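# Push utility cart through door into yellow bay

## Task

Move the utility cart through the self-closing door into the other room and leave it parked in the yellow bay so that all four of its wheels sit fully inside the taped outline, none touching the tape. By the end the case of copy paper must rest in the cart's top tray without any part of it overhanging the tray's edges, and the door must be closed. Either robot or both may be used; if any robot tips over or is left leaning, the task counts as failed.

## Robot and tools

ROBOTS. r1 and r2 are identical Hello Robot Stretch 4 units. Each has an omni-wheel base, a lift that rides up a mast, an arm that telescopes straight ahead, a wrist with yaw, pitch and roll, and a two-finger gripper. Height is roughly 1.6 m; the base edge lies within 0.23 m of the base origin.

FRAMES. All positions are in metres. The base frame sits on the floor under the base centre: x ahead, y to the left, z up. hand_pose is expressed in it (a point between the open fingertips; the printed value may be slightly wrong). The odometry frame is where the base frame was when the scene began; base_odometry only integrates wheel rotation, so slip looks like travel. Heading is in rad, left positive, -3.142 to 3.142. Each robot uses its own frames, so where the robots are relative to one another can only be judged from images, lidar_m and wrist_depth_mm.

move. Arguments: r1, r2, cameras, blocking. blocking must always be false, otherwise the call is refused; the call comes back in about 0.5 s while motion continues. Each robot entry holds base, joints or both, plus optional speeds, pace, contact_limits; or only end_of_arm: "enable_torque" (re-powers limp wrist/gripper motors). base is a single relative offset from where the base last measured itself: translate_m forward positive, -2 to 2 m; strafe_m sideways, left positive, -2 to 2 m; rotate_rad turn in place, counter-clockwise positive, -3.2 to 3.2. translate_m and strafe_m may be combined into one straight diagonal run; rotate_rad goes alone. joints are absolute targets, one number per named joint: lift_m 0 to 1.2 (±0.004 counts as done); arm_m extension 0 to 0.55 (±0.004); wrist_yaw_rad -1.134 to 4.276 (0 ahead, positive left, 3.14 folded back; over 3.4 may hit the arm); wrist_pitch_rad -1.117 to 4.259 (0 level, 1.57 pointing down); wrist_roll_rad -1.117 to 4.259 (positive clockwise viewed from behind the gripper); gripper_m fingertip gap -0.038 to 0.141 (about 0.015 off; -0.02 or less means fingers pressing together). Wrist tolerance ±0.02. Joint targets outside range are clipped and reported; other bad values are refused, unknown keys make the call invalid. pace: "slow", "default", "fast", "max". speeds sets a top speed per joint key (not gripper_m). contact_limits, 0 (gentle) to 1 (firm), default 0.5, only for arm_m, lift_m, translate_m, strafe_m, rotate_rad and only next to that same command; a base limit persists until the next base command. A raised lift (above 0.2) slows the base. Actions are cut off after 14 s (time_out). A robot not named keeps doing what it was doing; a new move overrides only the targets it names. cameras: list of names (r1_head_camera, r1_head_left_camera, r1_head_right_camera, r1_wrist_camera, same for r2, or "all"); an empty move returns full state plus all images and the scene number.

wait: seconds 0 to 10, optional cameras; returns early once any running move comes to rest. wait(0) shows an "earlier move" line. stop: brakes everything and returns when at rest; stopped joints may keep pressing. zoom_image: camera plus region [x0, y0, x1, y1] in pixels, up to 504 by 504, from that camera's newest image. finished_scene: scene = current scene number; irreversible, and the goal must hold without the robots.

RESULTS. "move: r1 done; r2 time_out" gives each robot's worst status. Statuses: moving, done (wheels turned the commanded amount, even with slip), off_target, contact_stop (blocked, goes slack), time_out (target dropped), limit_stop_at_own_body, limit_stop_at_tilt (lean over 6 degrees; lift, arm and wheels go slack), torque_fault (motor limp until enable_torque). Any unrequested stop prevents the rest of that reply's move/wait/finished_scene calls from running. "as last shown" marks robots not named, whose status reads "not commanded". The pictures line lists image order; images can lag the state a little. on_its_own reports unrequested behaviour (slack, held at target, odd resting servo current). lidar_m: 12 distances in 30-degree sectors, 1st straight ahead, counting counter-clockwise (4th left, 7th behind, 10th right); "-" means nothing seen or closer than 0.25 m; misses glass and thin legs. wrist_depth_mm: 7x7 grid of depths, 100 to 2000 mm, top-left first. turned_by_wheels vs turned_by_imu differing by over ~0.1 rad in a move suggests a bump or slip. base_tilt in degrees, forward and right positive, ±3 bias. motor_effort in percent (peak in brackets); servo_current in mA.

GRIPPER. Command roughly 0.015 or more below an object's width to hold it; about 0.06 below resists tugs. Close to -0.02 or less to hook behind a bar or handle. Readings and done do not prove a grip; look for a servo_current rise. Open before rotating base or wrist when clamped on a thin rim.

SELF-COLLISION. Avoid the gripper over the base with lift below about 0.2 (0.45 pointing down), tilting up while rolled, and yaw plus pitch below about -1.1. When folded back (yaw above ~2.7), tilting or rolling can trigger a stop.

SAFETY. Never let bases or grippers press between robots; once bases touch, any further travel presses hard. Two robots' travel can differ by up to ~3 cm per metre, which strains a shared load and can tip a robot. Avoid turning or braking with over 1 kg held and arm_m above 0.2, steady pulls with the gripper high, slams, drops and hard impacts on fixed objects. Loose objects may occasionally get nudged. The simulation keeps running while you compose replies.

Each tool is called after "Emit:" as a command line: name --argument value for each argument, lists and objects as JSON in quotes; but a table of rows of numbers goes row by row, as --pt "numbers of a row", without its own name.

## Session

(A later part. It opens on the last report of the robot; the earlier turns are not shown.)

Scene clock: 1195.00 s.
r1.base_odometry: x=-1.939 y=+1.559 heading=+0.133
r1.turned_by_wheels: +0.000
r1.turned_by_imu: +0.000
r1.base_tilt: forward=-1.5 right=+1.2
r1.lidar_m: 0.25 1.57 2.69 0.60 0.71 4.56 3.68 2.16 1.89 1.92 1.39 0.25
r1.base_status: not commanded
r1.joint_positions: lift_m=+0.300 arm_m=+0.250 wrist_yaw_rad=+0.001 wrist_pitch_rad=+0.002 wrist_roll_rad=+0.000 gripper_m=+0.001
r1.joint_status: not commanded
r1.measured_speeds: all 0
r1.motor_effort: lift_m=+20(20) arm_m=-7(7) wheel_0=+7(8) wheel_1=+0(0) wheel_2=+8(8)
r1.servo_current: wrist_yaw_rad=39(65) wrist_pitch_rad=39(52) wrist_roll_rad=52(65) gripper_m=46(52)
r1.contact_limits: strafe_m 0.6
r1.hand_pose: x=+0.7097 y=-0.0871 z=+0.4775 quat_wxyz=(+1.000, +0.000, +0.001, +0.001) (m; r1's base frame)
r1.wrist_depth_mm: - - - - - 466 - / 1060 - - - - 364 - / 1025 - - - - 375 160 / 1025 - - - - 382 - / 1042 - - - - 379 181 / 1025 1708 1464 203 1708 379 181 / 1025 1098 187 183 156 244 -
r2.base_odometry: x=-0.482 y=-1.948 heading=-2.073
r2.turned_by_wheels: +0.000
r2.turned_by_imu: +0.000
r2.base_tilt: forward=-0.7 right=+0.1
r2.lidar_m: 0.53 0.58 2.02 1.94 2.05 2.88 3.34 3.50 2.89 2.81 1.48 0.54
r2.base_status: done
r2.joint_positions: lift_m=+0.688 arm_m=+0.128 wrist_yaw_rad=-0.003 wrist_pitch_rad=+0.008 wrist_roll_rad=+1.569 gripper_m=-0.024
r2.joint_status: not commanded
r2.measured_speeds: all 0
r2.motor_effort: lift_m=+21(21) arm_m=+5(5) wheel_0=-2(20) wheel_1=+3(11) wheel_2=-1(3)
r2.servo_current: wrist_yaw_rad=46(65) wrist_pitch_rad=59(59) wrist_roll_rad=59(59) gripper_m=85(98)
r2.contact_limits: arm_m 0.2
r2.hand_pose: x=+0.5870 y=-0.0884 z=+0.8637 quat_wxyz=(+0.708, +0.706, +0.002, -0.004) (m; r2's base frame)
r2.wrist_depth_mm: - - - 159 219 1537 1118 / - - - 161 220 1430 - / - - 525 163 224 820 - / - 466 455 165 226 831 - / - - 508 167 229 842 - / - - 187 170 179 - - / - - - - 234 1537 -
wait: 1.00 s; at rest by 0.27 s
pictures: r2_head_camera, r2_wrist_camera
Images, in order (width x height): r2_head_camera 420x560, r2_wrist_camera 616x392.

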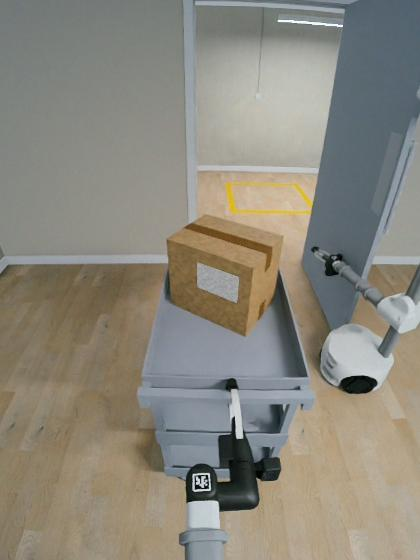

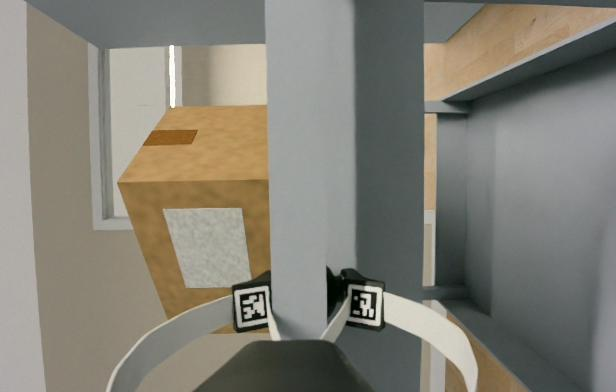

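Emit:
move --blocking false --r2 '{"base": {"translate_m": 0.3, "strafe_m": -0.1}, "pace": "slow"}'

Emit:
wait --seconds 5

Emit:
wait --seconds 1 --cameras '["r2_head_camera"]'

Scene clock: 1208.80 s.
move: r2 moving
r1: as last shown
r1.base_tilt: forward=-1.6 right=+1.2
r1.lidar_m: 0.26 1.57 0.66 0.58 0.72 4.55 3.68 2.17 1.89 1.90 1.37 0.26
r1.motor_effort: lift_m=+20(20) arm_m=-7(7) wheel_0=+8(8) wheel_1=+0(0) wheel_2=+8(8)
r1.servo_current: wrist_yaw_rad=59(65) wrist_pitch_rad=39(46) wrist_roll_rad=52(52) gripper_m=52(52)
r1.contact_limits: strafe_m 0.6
r1.wrist_depth_mm: - - - - - 469 - / 1060 - - - - 364 - / 1025 - - - - 373 160 / 1042 - - - - 379 - / 1025 - - - - 379 182 / 1025 1708 1430 203 1661 384 181 / 1042 1098 189 183 156 244 -
r2.base_odometry: x=-0.492 y=-1.956 heading=-2.073
r2.turned_by_wheels: +0.000
r2.turned_by_imu: +0.000
r2.base_tilt: forward=-0.6 right=+0.1
r2.lidar_m: 0.53 0.58 2.01 1.94 2.04 2.88 3.40 3.51 2.90 2.80 1.41 0.54
r2.base_status: translate_m moving; strafe_m moving
r2.joint_positions: lift_m=+0.688 arm_m=+0.128 wrist_yaw_rad=-0.003 wrist_pitch_rad=+0.008 wrist_roll_rad=+1.569 gripper_m=-0.024
r2.joint_status: not commanded
r2.measured_speeds: translate_m=+0.049 strafe_m=-0.017 rotate_rad=+0.000 lift_m=+0.000 arm_m=+0.000 wrist_yaw_rad=+0.000 wrist_pitch_rad=+0.000 wrist_roll_rad=+0.000
r2.motor_effort: lift_m=+21(21) arm_m=+4(5) wheel_0=+6(10) wheel_1=+8(8) wheel_2=-14(14)
r2.servo_current: wrist_yaw_rad=52(52) wrist_pitch_rad=52(52) wrist_roll_rad=46(59) gripper_m=85(91)
r2.contact_limits: arm_m 0.2
r2.hand_pose: x=+0.5870 y=-0.0884 z=+0.8637 quat_wxyz=(+0.708, +0.706, +0.002, -0.004) (m; r2's base frame)
r2.wrist_depth_mm: - - - 160 219 1537 1138 / - - - 162 221 1499 - / - - 525 163 224 820 - / - 469 455 166 227 842 - / - - 512 167 229 831 - / - - 187 169 179 - - / - - - - - 1537 -
pictures: none

Scene clock: 1212.70 s.
earlier move: r2 done
r1.base_odometry: x=-1.939 y=+1.559 heading=+0.133
r1.turned_by_wheels: +0.000
r1.turned_by_imu: +0.000
r1.base_tilt: forward=-1.6 right=+1.3
r1.lidar_m: 0.25 1.57 0.54 0.53 0.65 4.55 3.65 2.15 1.90 1.88 1.41 0.25
r1.base_status: not commanded
r1.joint_positions: lift_m=+0.300 arm_m=+0.250 wrist_yaw_rad=+0.001 wrist_pitch_rad=+0.002 wrist_roll_rad=+0.000 gripper_m=+0.001
r1.joint_status: not commanded
r1.measured_speeds: all 0
r1.motor_effort: lift_m=+20(20) arm_m=-7(7) wheel_0=+7(8) wheel_1=+0(0) wheel_2=+8(8)
r1.servo_current: wrist_yaw_rad=39(72) wrist_pitch_rad=39(52) wrist_roll_rad=59(72) gripper_m=46(59)
r1.contact_limits: strafe_m 0.6
r1.hand_pose: x=+0.7097 y=-0.0871 z=+0.4775 quat_wxyz=(+1.000, +0.000, +0.001, +0.001) (m; r1's base frame)
r1.wrist_depth_mm: - - - - - 469 - / 1042 - - - - 366 - / 1025 - - - - 373 159 / 1025 - - - - 382 - / 1042 - - - - 382 182 / 1060 1756 1499 203 1708 379 180 / 1042 1098 188 183 156 243 -
r2.base_odometry: x=-0.714 y=-2.163 heading=-2.072
r2.turned_by_wheels: +0.001
r2.turned_by_imu: +0.003
r2.base_tilt: forward=-0.7 right=+0.0
r2.lidar_m: 0.52 0.55 2.07 2.01 2.14 3.00 3.69 3.72 2.78 2.71 1.07 0.54
r2.base_status: done
r2.joint_positions: lift_m=+0.688 arm_m=+0.128 wrist_yaw_rad=+0.001 wrist_pitch_rad=+0.008 wrist_roll_rad=+1.569 gripper_m=-0.024
r2.joint_status: not commanded
r2.measured_speeds: all 0
r2.motor_effort: lift_m=+21(21) arm_m=+5(5) wheel_0=+7(12) wheel_1=+4(8) wheel_2=-4(14)
r2.servo_current: wrist_yaw_rad=52(65) wrist_pitch_rad=52(59) wrist_roll_rad=52(59) gripper_m=91(91)
r2.contact_limits: arm_m 0.2
r2.hand_pose: x=+0.5873 y=-0.0872 z=+0.8637 quat_wxyz=(+0.708, +0.706, +0.003, -0.003) (m; r2's base frame)
r2.wrist_depth_mm: - - - 167 226 1499 1138 / 1756 - - 167 227 1576 - / 1756 - 569 167 229 820 - / - 484 462 168 229 820 - / - 492 496 169 230 831 - / - 539 188 170 180 - - / - - - - 233 - -
wait: 3.90 of 5 s (r2 has come to rest)
pictures: none

Scene clock: 1213.70 s.
r1.base_odometry: x=-1.939 y=+1.559 heading=+0.133
r1.turned_by_wheels: +0.000
r1.turned_by_imu: +0.000
r1.base_tilt: forward=-1.5 right=+1.2
r1.lidar_m: 0.25 1.57 0.52 0.55 0.65 4.53 3.63 2.15 1.88 1.91 1.41 0.25
r1.base_status: not commanded
r1.joint_positions: lift_m=+0.300 arm_m=+0.250 wrist_yaw_rad=+0.001 wrist_pitch_rad=+0.002 wrist_roll_rad=+0.000 gripper_m=+0.001
r1.joint_status: not commanded
r1.measured_speeds: all 0
r1.motor_effort: lift_m=+20(20) arm_m=-7(7) wheel_0=+7(8) wheel_1=+0(0) wheel_2=+8(8)
r1.servo_current: wrist_yaw_rad=46(72) wrist_pitch_rad=46(52) wrist_roll_rad=59(72) gripper_m=46(59)
r1.contact_limits: strafe_m 0.6
r1.hand_pose: x=+0.7097 y=-0.0871 z=+0.4775 quat_wxyz=(+1.000, +0.000, +0.001, +0.001) (m; r1's base frame)
r1.wrist_depth_mm: - - - - - 469 - / 1025 - - - - 366 - / 1025 - - - - 377 160 / 1008 - - - - 382 - / 1025 - - - - 384 181 / 1042 1756 1430 204 1618 382 180 / 1025 1118 188 183 156 243 -
r2.base_odometry: x=-0.714 y=-2.163 heading=-2.072
r2.turned_by_wheels: +0.000
r2.turned_by_imu: +0.000
r2.base_tilt: forward=-0.7 right=+0.1
r2.lidar_m: 0.51 0.55 2.12 2.02 2.16 2.97 3.70 3.73 2.79 2.71 1.08 0.54
r2.base_status: done
r2.joint_positions: lift_m=+0.688 arm_m=+0.128 wrist_yaw_rad=+0.001 wrist_pitch_rad=+0.008 wrist_roll_rad=+1.569 gripper_m=-0.024
r2.joint_status: not commanded
r2.measured_speeds: all 0
r2.motor_effort: lift_m=+21(21) arm_m=+4(5) wheel_0=+7(12) wheel_1=+4(8) wheel_2=-4(14)
r2.servo_current: wrist_yaw_rad=46(65) wrist_pitch_rad=52(59) wrist_roll_rad=46(59) gripper_m=85(91)
r2.contact_limits: arm_m 0.2
r2.hand_pose: x=+0.5873 y=-0.0872 z=+0.8637 quat_wxyz=(+0.708, +0.706, +0.003, -0.003) (m; r2's base frame)
r2.wrist_depth_mm: - - - 167 227 1537 1138 / 1756 - - 167 228 1537 - / 1756 - 574 168 228 798 - / - 484 462 168 229 831 - / - 492 496 169 230 831 - / - 535 187 170 179 - - / - - - - 233 - -
wait: 1.00 s; at rest by 0.27 s
pictures: r2_head_camera
Images, in order (width x height): r2_head_camera 420x560.

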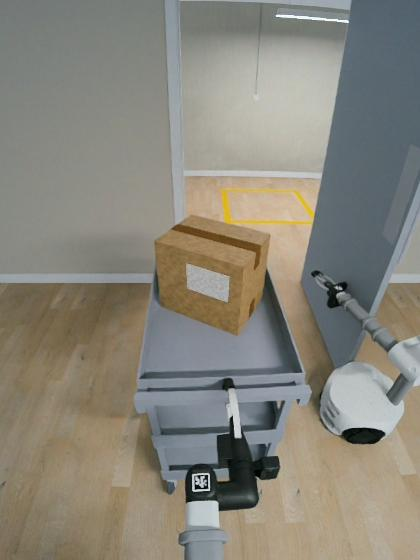

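Emit:
move --blocking false --r2 '{"base": {"translate_m": 0.45, "strafe_m": -0.13}, "pace": "slow"}'

Emit:
wait --seconds 6

Emit:
wait --seconds 0.7 --cameras '["r2_head_camera", "r1_head_camera"]'

Scene clock: 1222.73 s.
move: r2 moving
r1: as last shown
r1.base_tilt: forward=-1.6 right=+1.3
r1.lidar_m: 0.25 1.57 0.53 0.53 0.65 4.56 3.66 2.17 1.88 1.90 1.41 0.25
r1.motor_effort: lift_m=+20(20) arm_m=-7(7) wheel_0=+7(8) wheel_1=+0(1) wheel_2=+8(8)
r1.servo_current: wrist_yaw_rad=52(59) wrist_pitch_rad=46(46) wrist_roll_rad=39(65) gripper_m=46(52)
r1.contact_limits: strafe_m 0.6
r1.wrist_depth_mm: - - - - - 462 - / 1060 - - - - 364 - / 1008 - - - - 373 160 / 1025 - - - - 382 - / 1042 - - - - 382 181 / 1042 1708 1464 203 1661 382 180 / 1042 1098 187 183 155 243 -
r2.base_odometry: x=-0.723 y=-2.172 heading=-2.072
r2.turned_by_wheels: +0.000
r2.turned_by_imu: +0.001
r2.base_tilt: forward=-0.7 right=+0.0
r2.lidar_m: 0.51 0.55 2.09 2.03 2.18 3.02 3.69 3.74 2.80 2.72 1.05 0.53
r2.base_status: translate_m moving; strafe_m moving
r2.joint_positions: lift_m=+0.688 arm_m=+0.128 wrist_yaw_rad=+0.001 wrist_pitch_rad=+0.008 wrist_roll_rad=+1.569 gripper_m=-0.024
r2.joint_status: not commanded
r2.measured_speeds: translate_m=+0.049 strafe_m=-0.015 rotate_rad=+0.000 lift_m=+0.000 arm_m=+0.000 wrist_yaw_rad=+0.000 wrist_pitch_rad=+0.000 wrist_roll_rad=+0.000
r2.motor_effort: lift_m=+21(21) arm_m=+4(5) wheel_0=+12(15) wheel_1=+8(8) wheel_2=-9(9)
r2.servo_current: wrist_yaw_rad=39(59) wrist_pitch_rad=52(59) wrist_roll_rad=46(52) gripper_m=91(91)
r2.contact_limits: arm_m 0.2
r2.hand_pose: x=+0.5873 y=-0.0872 z=+0.8637 quat_wxyz=(+0.708, +0.706, +0.003, -0.003) (m; r2's base frame)
r2.wrist_depth_mm: - - - 167 227 1537 1118 / 1756 - - 167 228 1537 - / 1708 - 574 167 228 809 - / 1708 492 462 169 229 831 - / - 492 492 169 231 842 - / - 539 187 170 180 - - / - - - - 232 - -
pictures: none

Scene clock: 1228.17 s.
earlier move: r2 done
r1.base_odometry: x=-1.939 y=+1.559 heading=+0.133
r1.turned_by_wheels: +0.000
r1.turned_by_imu: +0.000
r1.base_tilt: forward=-1.6 right=+1.2
r1.lidar_m: 0.25 0.50 0.41 0.57 0.63 4.54 3.66 2.15 1.88 1.90 1.39 0.25
r1.base_status: not commanded
r1.joint_positions: lift_m=+0.300 arm_m=+0.250 wrist_yaw_rad=+0.001 wrist_pitch_rad=+0.002 wrist_roll_rad=+0.000 gripper_m=+0.001
r1.joint_status: not commanded
r1.measured_speeds: all 0
r1.motor_effort: lift_m=+20(20) arm_m=-7(7) wheel_0=+7(8) wheel_1=+0(1) wheel_2=+8(8)
r1.servo_current: wrist_yaw_rad=46(65) wrist_pitch_rad=46(52) wrist_roll_rad=59(72) gripper_m=46(52)
r1.contact_limits: strafe_m 0.6
r1.hand_pose: x=+0.7097 y=-0.0871 z=+0.4775 quat_wxyz=(+1.000, +0.000, +0.001, +0.001) (m; r1's base frame)
r1.wrist_depth_mm: - - - - - 469 - / 1060 - - - - 364 - / 1008 - - - - 375 160 / 1008 - - - - 382 - / 1060 - - - - 382 182 / 1060 1708 1499 204 1661 379 180 / 1042 1098 187 183 155 243 -
r2.base_odometry: x=-1.044 y=-2.495 heading=-2.072
r2.turned_by_wheels: +0.000
r2.turned_by_imu: +0.001
r2.base_tilt: forward=-0.7 right=+0.0
r2.lidar_m: 0.51 0.51 2.21 2.15 2.23 3.17 4.23 3.54 2.70 2.60 0.64 0.55
r2.base_status: done
r2.joint_positions: lift_m=+0.688 arm_m=+0.128 wrist_yaw_rad=+0.001 wrist_pitch_rad=+0.008 wrist_roll_rad=+1.569 gripper_m=-0.024
r2.joint_status: not commanded
r2.measured_speeds: all 0
r2.motor_effort: lift_m=+21(21) arm_m=+4(5) wheel_0=+4(15) wheel_1=+5(8) wheel_2=-6(10)
r2.servo_current: wrist_yaw_rad=52(59) wrist_pitch_rad=52(59) wrist_roll_rad=52(59) gripper_m=85(91)
r2.contact_limits: arm_m 0.2
r2.hand_pose: x=+0.5873 y=-0.0872 z=+0.8637 quat_wxyz=(+0.708, +0.706, +0.003, -0.003) (m; r2's base frame)
r2.wrist_depth_mm: - - - 182 245 1336 1042 / - - - 179 241 1708 1078 / - - - 177 238 798 - / - - 496 175 236 831 - / - 488 473 173 233 820 - / - 512 187 171 180 - - / - 137 549 - 227 - -
wait: 5.43 of 6 s (r2 has come to rest)
pictures: none

Scene clock: 1228.87 s.
r1.base_odometry: x=-1.939 y=+1.559 heading=+0.133
r1.turned_by_wheels: +0.000
r1.turned_by_imu: +0.000
r1.base_tilt: forward=-1.6 right=+1.3
r1.lidar_m: 0.25 0.50 0.41 0.55 0.65 4.55 3.68 2.10 1.88 1.91 1.40 0.25
r1.base_status: not commanded
r1.joint_positions: lift_m=+0.300 arm_m=+0.250 wrist_yaw_rad=+0.001 wrist_pitch_rad=+0.002 wrist_roll_rad=+0.000 gripper_m=+0.001
r1.joint_status: not commanded
r1.measured_speeds: all 0
r1.motor_effort: lift_m=+20(20) arm_m=-7(7) wheel_0=+7(8) wheel_1=+0(1) wheel_2=+8(8)
r1.servo_current: wrist_yaw_rad=59(65) wrist_pitch_rad=33(52) wrist_roll_rad=52(72) gripper_m=52(52)
r1.contact_limits: strafe_m 0.6
r1.hand_pose: x=+0.7097 y=-0.0871 z=+0.4775 quat_wxyz=(+1.000, +0.000, +0.001, +0.001) (m; r1's base frame)
r1.wrist_depth_mm: - - - - - 466 - / 1042 - - - - 366 - / 1042 - - - - 375 159 / 1008 - - - - 377 - / 1042 - - - - 382 181 / 1042 1708 1464 203 1661 377 180 / 1042 1098 187 183 155 244 -
r2.base_odometry: x=-1.044 y=-2.495 heading=-2.072
r2.turned_by_wheels: +0.000
r2.turned_by_imu: +0.000
r2.base_tilt: forward=-0.7 right=+0.1
r2.lidar_m: 0.50 0.50 2.21 2.13 2.28 3.17 4.20 3.59 2.70 2.60 0.64 0.57
r2.base_status: done
r2.joint_positions: lift_m=+0.688 arm_m=+0.128 wrist_yaw_rad=+0.001 wrist_pitch_rad=+0.008 wrist_roll_rad=+1.569 gripper_m=-0.024
r2.joint_status: not commanded
r2.measured_speeds: all 0
r2.motor_effort: lift_m=+21(21) arm_m=+4(5) wheel_0=+3(15) wheel_1=+5(8) wheel_2=-6(10)
r2.servo_current: wrist_yaw_rad=52(59) wrist_pitch_rad=46(59) wrist_roll_rad=52(59) gripper_m=85(91)
r2.contact_limits: arm_m 0.2
r2.hand_pose: x=+0.5873 y=-0.0872 z=+0.8637 quat_wxyz=(+0.708, +0.706, +0.003, -0.003) (m; r2's base frame)
r2.wrist_depth_mm: - - - 182 246 1366 1025 / - - - 180 243 1661 1098 / - - - 177 238 798 - / - - 500 176 235 842 - / - 488 473 173 233 831 - / - 504 187 170 179 - - / - 137 554 - 228 - -
wait: 0.70 s; at rest by 0.27 s
pictures: r1_head_camera, r2_head_camera
Images, in order (width x height): r1_head_camera 420x560, r2_head_camera 420x560.

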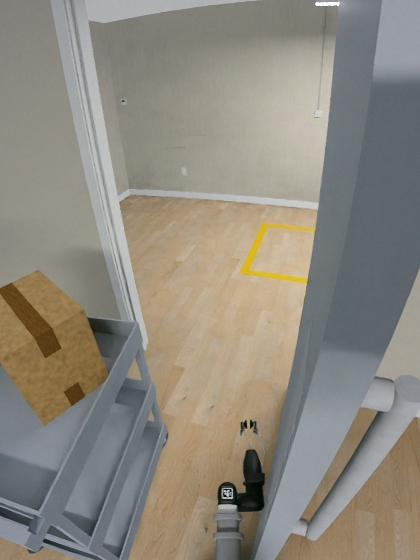

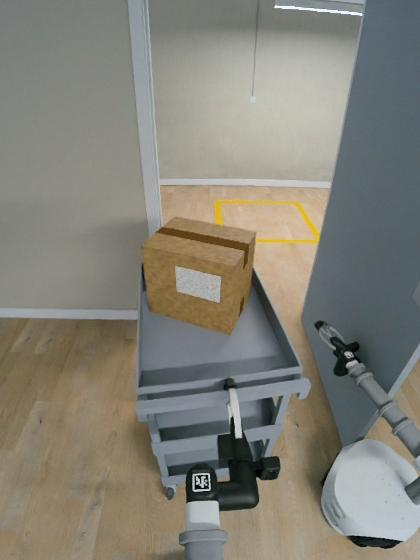

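Emit:
move --blocking false --r2 '{"base": {"strafe_m": 0.08}, "pace": "fast"}'

Emit:
wait --seconds 2

Emit:
wait --seconds 0.7 --cameras '["r2_head_camera"]'

Scene clock: 1238.53 s.
move: r2 moving
r1: as last shown
r1.base_tilt: forward=-1.6 right=+1.2
r1.lidar_m: 0.25 0.52 0.46 0.63 0.69 4.55 3.67 2.17 1.88 1.91 1.38 0.25
r1.motor_effort: lift_m=+20(20) arm_m=-7(7) wheel_0=+7(8) wheel_1=+1(1) wheel_2=+8(8)
r1.servo_current: wrist_yaw_rad=39(72) wrist_pitch_rad=39(46) wrist_roll_rad=39(59) gripper_m=46(52)
r1.contact_limits: strafe_m 0.6
r1.wrist_depth_mm: - - - - - 469 - / 1042 - - - - 364 - / 1025 - - - - 375 160 / 1025 - - - - 382 - / 1042 - - - - 384 181 / 1060 1756 1464 203 1661 382 180 / 1025 1118 188 182 156 245 -
r2.base_odometry: x=-0.998 y=-2.520 heading=-2.073
r2.turned_by_wheels: -0.001
r2.turned_by_imu: -0.001
r2.base_tilt: forward=-0.7 right=+0.0
r2.lidar_m: 0.53 0.52 2.15 2.09 2.20 3.09 4.22 3.64 2.74 2.65 0.68 0.54
r2.base_status: strafe_m moving
r2.joint_positions: lift_m=+0.688 arm_m=+0.128 wrist_yaw_rad=-0.006 wrist_pitch_rad=+0.008 wrist_roll_rad=+1.569 gripper_m=-0.024
r2.joint_status: not commanded
r2.measured_speeds: translate_m=+0.002 strafe_m=+0.173 rotate_rad=-0.009 lift_m=+0.000 arm_m=+0.000 wrist_yaw_rad=+0.000 wrist_pitch_rad=+0.000 wrist_roll_rad=+0.000
r2.motor_effort: lift_m=+21(21) arm_m=+4(5) wheel_0=-10(19) wheel_1=+4(13) wheel_2=+0(5)
r2.servo_current: wrist_yaw_rad=46(59) wrist_pitch_rad=52(59) wrist_roll_rad=52(52) gripper_m=85(91)
r2.contact_limits: arm_m 0.2
r2.hand_pose: x=+0.5867 y=-0.0892 z=+0.8637 quat_wxyz=(+0.708, +0.706, +0.001, -0.005) (m; r2's base frame)
r2.wrist_depth_mm: - - - 179 242 1499 1098 / - - - 178 238 1661 544 / - - - 175 236 798 - / - - 477 233 234 854 - / - - 477 172 232 831 - / - 504 188 170 179 - - / - 137 - - 229 - -
pictures: none

Scene clock: 1239.20 s.
earlier move: r2 done
r1.base_odometry: x=-1.939 y=+1.559 heading=+0.133
r1.turned_by_wheels: +0.000
r1.turned_by_imu: +0.000
r1.base_tilt: forward=-1.6 right=+1.2
r1.lidar_m: 0.25 0.58 0.51 0.65 0.72 4.56 3.65 2.17 1.88 1.89 1.42 0.25
r1.base_status: not commanded
r1.joint_positions: lift_m=+0.300 arm_m=+0.250 wrist_yaw_rad=+0.001 wrist_pitch_rad=+0.002 wrist_roll_rad=+0.000 gripper_m=+0.001
r1.joint_status: not commanded
r1.measured_speeds: all 0
r1.motor_effort: lift_m=+20(20) arm_m=-7(7) wheel_0=+7(8) wheel_1=+0(1) wheel_2=+8(8)
r1.servo_current: wrist_yaw_rad=59(72) wrist_pitch_rad=39(52) wrist_roll_rad=59(78) gripper_m=52(52)
r1.contact_limits: strafe_m 0.6
r1.hand_pose: x=+0.7097 y=-0.0871 z=+0.4775 quat_wxyz=(+1.000, +0.000, +0.001, +0.001) (m; r1's base frame)
r1.wrist_depth_mm: - - - - - 466 - / 1042 - - - - 364 - / 1008 - - - - 375 160 / 1025 - - - - 382 - / 1042 - - - - 379 182 / 1042 1708 1430 203 1708 379 180 / 1025 1118 188 182 156 244 -
r2.base_odometry: x=-0.974 y=-2.533 heading=-2.072
r2.turned_by_wheels: +0.001
r2.turned_by_imu: +0.001
r2.base_tilt: forward=-0.6 right=+0.1
r2.lidar_m: 0.52 0.56 2.14 2.05 2.18 3.08 4.22 3.68 2.76 2.68 0.72 0.55
r2.base_status: done
r2.joint_positions: lift_m=+0.688 arm_m=+0.128 wrist_yaw_rad=+0.001 wrist_pitch_rad=+0.008 wrist_roll_rad=+1.569 gripper_m=-0.024
r2.joint_status: not commanded
r2.measured_speeds: all 0
r2.motor_effort: lift_m=+20(21) arm_m=+4(5) wheel_0=+1(19) wheel_1=-2(13) wheel_2=+0(5)
r2.servo_current: wrist_yaw_rad=59(59) wrist_pitch_rad=46(59) wrist_roll_rad=52(65) gripper_m=91(91)
r2.contact_limits: arm_m 0.2
r2.hand_pose: x=+0.5873 y=-0.0872 z=+0.8637 quat_wxyz=(+0.708, +0.706, +0.003, -0.002) (m; r2's base frame)
r2.wrist_depth_mm: - - - 165 224 1618 1118 / - - - 166 226 1537 - / - - 549 167 227 820 - / - 469 462 168 229 831 - / - 521 500 169 231 831 - / - - 187 171 180 - - / - 137 - - 234 - -
wait: 0.67 of 2 s (r2 has come to rest)
pictures: none

Scene clock: 1239.90 s.
r1.base_odometry: x=-1.939 y=+1.559 heading=+0.133
r1.turned_by_wheels: +0.000
r1.turned_by_imu: +0.000
r1.base_tilt: forward=-1.6 right=+1.3
r1.lidar_m: 0.25 0.58 0.50 0.66 0.71 4.56 3.67 2.13 1.89 1.91 1.39 0.25
r1.base_status: not commanded
r1.joint_positions: lift_m=+0.300 arm_m=+0.250 wrist_yaw_rad=+0.001 wrist_pitch_rad=+0.002 wrist_roll_rad=+0.000 gripper_m=+0.001
r1.joint_status: not commanded
r1.measured_speeds: all 0
r1.motor_effort: lift_m=+20(20) arm_m=-7(7) wheel_0=+7(8) wheel_1=+0(1) wheel_2=+8(8)
r1.servo_current: wrist_yaw_rad=33(72) wrist_pitch_rad=39(52) wrist_roll_rad=46(78) gripper_m=46(52)
r1.contact_limits: strafe_m 0.6
r1.hand_pose: x=+0.7097 y=-0.0871 z=+0.4775 quat_wxyz=(+1.000, +0.000, +0.001, +0.001) (m; r1's base frame)
r1.wrist_depth_mm: - - - - - 469 - / 1060 - - - - 366 - / 1008 - - - - 375 160 / 1025 - - - - 379 - / 1042 - - - - 382 181 / 1025 1756 1464 204 1708 379 180 / 1042 1098 187 183 156 244 -
r2.base_odometry: x=-0.974 y=-2.533 heading=-2.072
r2.turned_by_wheels: +0.000
r2.turned_by_imu: +0.000
r2.base_tilt: forward=-0.6 right=+0.1
r2.lidar_m: 0.52 0.57 2.14 2.08 2.18 3.08 4.20 3.67 2.78 2.67 0.71 0.54
r2.base_status: done
r2.joint_positions: lift_m=+0.688 arm_m=+0.128 wrist_yaw_rad=+0.001 wrist_pitch_rad=+0.008 wrist_roll_rad=+1.569 gripper_m=-0.024
r2.joint_status: not commanded
r2.measured_speeds: all 0
r2.motor_effort: lift_m=+21(21) arm_m=+4(5) wheel_0=+0(19) wheel_1=-1(13) wheel_2=+0(5)
r2.servo_current: wrist_yaw_rad=52(59) wrist_pitch_rad=52(59) wrist_roll_rad=39(65) gripper_m=85(91)
r2.contact_limits: arm_m 0.2
r2.hand_pose: x=+0.5873 y=-0.0872 z=+0.8637 quat_wxyz=(+0.708, +0.706, +0.003, -0.002) (m; r2's base frame)
r2.wrist_depth_mm: - - - 164 224 1618 1138 / - - - 166 227 1499 - / - - 549 166 227 842 - / - 469 462 168 229 831 - / - 525 500 169 229 842 - / - - 187 170 180 - - / - 137 - - 234 - -
wait: 0.70 s; at rest by 0.27 s
pictures: r2_head_camera
Images, in order (width x height): r2_head_camera 420x560.

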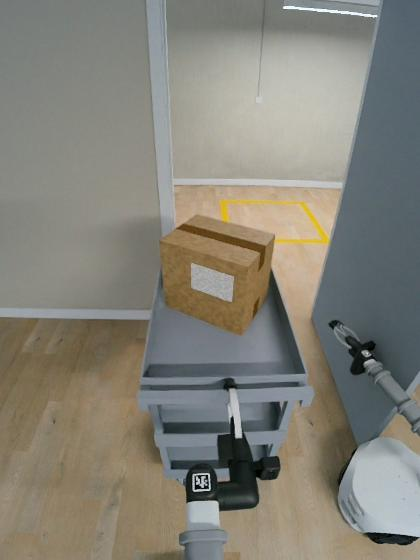

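Emit:
move --blocking false --r2 '{"base": {"translate_m": 0.7, "strafe_m": -0.05}, "pace": "slow", "contact_limits": {"translate_m": 0.3}}'

Emit:
wait --seconds 5 --cameras '["r2_head_camera"]'

Emit:
wait --seconds 5

Emit:
wait --seconds 0.7 --cameras '["r2_head_camera", "r1_head_camera", "r2_wrist_camera"]'

Scene clock: 1250.73 s.
move: r2 moving
r1: as last shown
r1.lidar_m: 0.25 0.57 0.49 0.63 0.74 4.54 3.66 2.16 1.89 1.91 1.40 0.25
r1.motor_effort: lift_m=+20(20) arm_m=-7(7) wheel_0=+7(8) wheel_1=+0(0) wheel_2=+8(8)
r1.servo_current: wrist_yaw_rad=52(59) wrist_pitch_rad=39(46) wrist_roll_rad=52(65) gripper_m=46(52)
r1.contact_limits: strafe_m 0.6
r1.wrist_depth_mm: - - - - - 466 - / 1060 - - - - 366 - / 1042 - - - - 375 159 / 1008 - - - - 379 - / 1042 - - - - 384 182 / 1060 1708 1430 203 1661 382 180 / 1042 1118 187 183 156 243 -
r2.base_odometry: x=-0.981 y=-2.543 heading=-2.072
r2.turned_by_wheels: +0.000
r2.turned_by_imu: +0.001
r2.base_tilt: forward=-0.7 right=+0.0
r2.lidar_m: 0.51 0.56 2.14 2.07 2.16 3.03 4.21 3.69 2.73 2.67 0.70 0.53
r2.base_status: translate_m moving; strafe_m moving
r2.joint_positions: lift_m=+0.688 arm_m=+0.128 wrist_yaw_rad=+0.001 wrist_pitch_rad=+0.008 wrist_roll_rad=+1.569 gripper_m=-0.024
r2.joint_status: not commanded
r2.measured_speeds: translate_m=+0.049 strafe_m=-0.004 rotate_rad=+0.002 lift_m=+0.000 arm_m=+0.000 wrist_yaw_rad=+0.000 wrist_pitch_rad=+0.000 wrist_roll_rad=+0.000
r2.motor_effort: lift_m=+21(21) arm_m=+4(5) wheel_0=+6(8) wheel_1=+7(8) wheel_2=-11(13)
r2.servo_current: wrist_yaw_rad=59(59) wrist_pitch_rad=59(59) wrist_roll_rad=46(52) gripper_m=98(98)
r2.contact_limits: arm_m 0.2; translate_m 0.3
r2.hand_pose: x=+0.5873 y=-0.0872 z=+0.8637 quat_wxyz=(+0.708, +0.706, +0.003, -0.002) (m; r2's base frame)
r2.wrist_depth_mm: - - - 166 227 1576 1118 / - - - 167 228 1537 - / - - 564 167 229 831 - / - 477 459 168 229 831 - / - 521 496 169 230 842 - / - - 187 170 179 - - / - - - - 232 - -
pictures: none

Scene clock: 1255.73 s.
earlier move: r2 moving
r1.base_odometry: x=-1.939 y=+1.559 heading=+0.133
r1.turned_by_wheels: +0.000
r1.turned_by_imu: +0.000
r1.base_tilt: forward=-1.6 right=+1.2
r1.lidar_m: 0.25 0.70 0.55 0.59 3.38 4.55 3.67 2.17 1.87 1.88 1.38 0.25
r1.base_status: not commanded
r1.joint_positions: lift_m=+0.300 arm_m=+0.250 wrist_yaw_rad=+0.001 wrist_pitch_rad=+0.002 wrist_roll_rad=+0.000 gripper_m=+0.001
r1.joint_status: not commanded
r1.measured_speeds: all 0
r1.motor_effort: lift_m=+20(20) arm_m=-7(7) wheel_0=+7(8) wheel_1=+0(1) wheel_2=+8(8)
r1.servo_current: wrist_yaw_rad=52(72) wrist_pitch_rad=52(52) wrist_roll_rad=46(65) gripper_m=52(52)
r1.contact_limits: strafe_m 0.6
r1.hand_pose: x=+0.7097 y=-0.0871 z=+0.4775 quat_wxyz=(+1.000, +0.000, +0.001, +0.001) (m; r1's base frame)
r1.wrist_depth_mm: 549 640 - - - 469 - / 904 - - - - 366 - / 1042 - - - - 375 159 / - - - - - 379 - / - - - - - 379 182 / 946 1708 809 203 1708 382 180 / - 139 182 183 156 243 -
r2.base_odometry: x=-1.245 y=-2.953 heading=-2.071
r2.turned_by_wheels: +0.000
r2.turned_by_imu: +0.003
r2.base_tilt: forward=-0.7 right=+0.1
r2.lidar_m: 0.52 0.51 1.84 2.08 2.20 3.10 - 3.65 0.66 0.56 0.70 0.54
r2.base_status: translate_m moving; strafe_m moving
r2.joint_positions: lift_m=+0.688 arm_m=+0.128 wrist_yaw_rad=+0.001 wrist_pitch_rad=+0.008 wrist_roll_rad=+1.569 gripper_m=-0.024
r2.joint_status: not commanded
r2.measured_speeds: translate_m=+0.100 strafe_m=-0.007 rotate_rad=+0.002 lift_m=+0.000 arm_m=+0.000 wrist_yaw_rad=+0.000 wrist_pitch_rad=+0.000 wrist_roll_rad=+0.000
r2.motor_effort: lift_m=+21(21) arm_m=+4(5) wheel_0=+11(13) wheel_1=+7(8) wheel_2=-7(13)
r2.servo_current: wrist_yaw_rad=52(59) wrist_pitch_rad=52(59) wrist_roll_rad=46(65) gripper_m=85(98)
r2.contact_limits: arm_m 0.2; translate_m 0.3
r2.hand_pose: x=+0.5873 y=-0.0872 z=+0.8637 quat_wxyz=(+0.708, +0.706, +0.003, -0.002) (m; r2's base frame)
r2.wrist_depth_mm: - - - 167 227 1618 1160 / - - - 167 228 1499 - / - - 569 168 229 809 - / - 480 459 169 230 820 - / - - 504 169 230 831 - / - - 187 170 180 - - / - - - - 233 - -
wait: 5.00 s; no rest
pictures: r2_head_camera
Images, in order (width x height): r2_head_camera 420x560.

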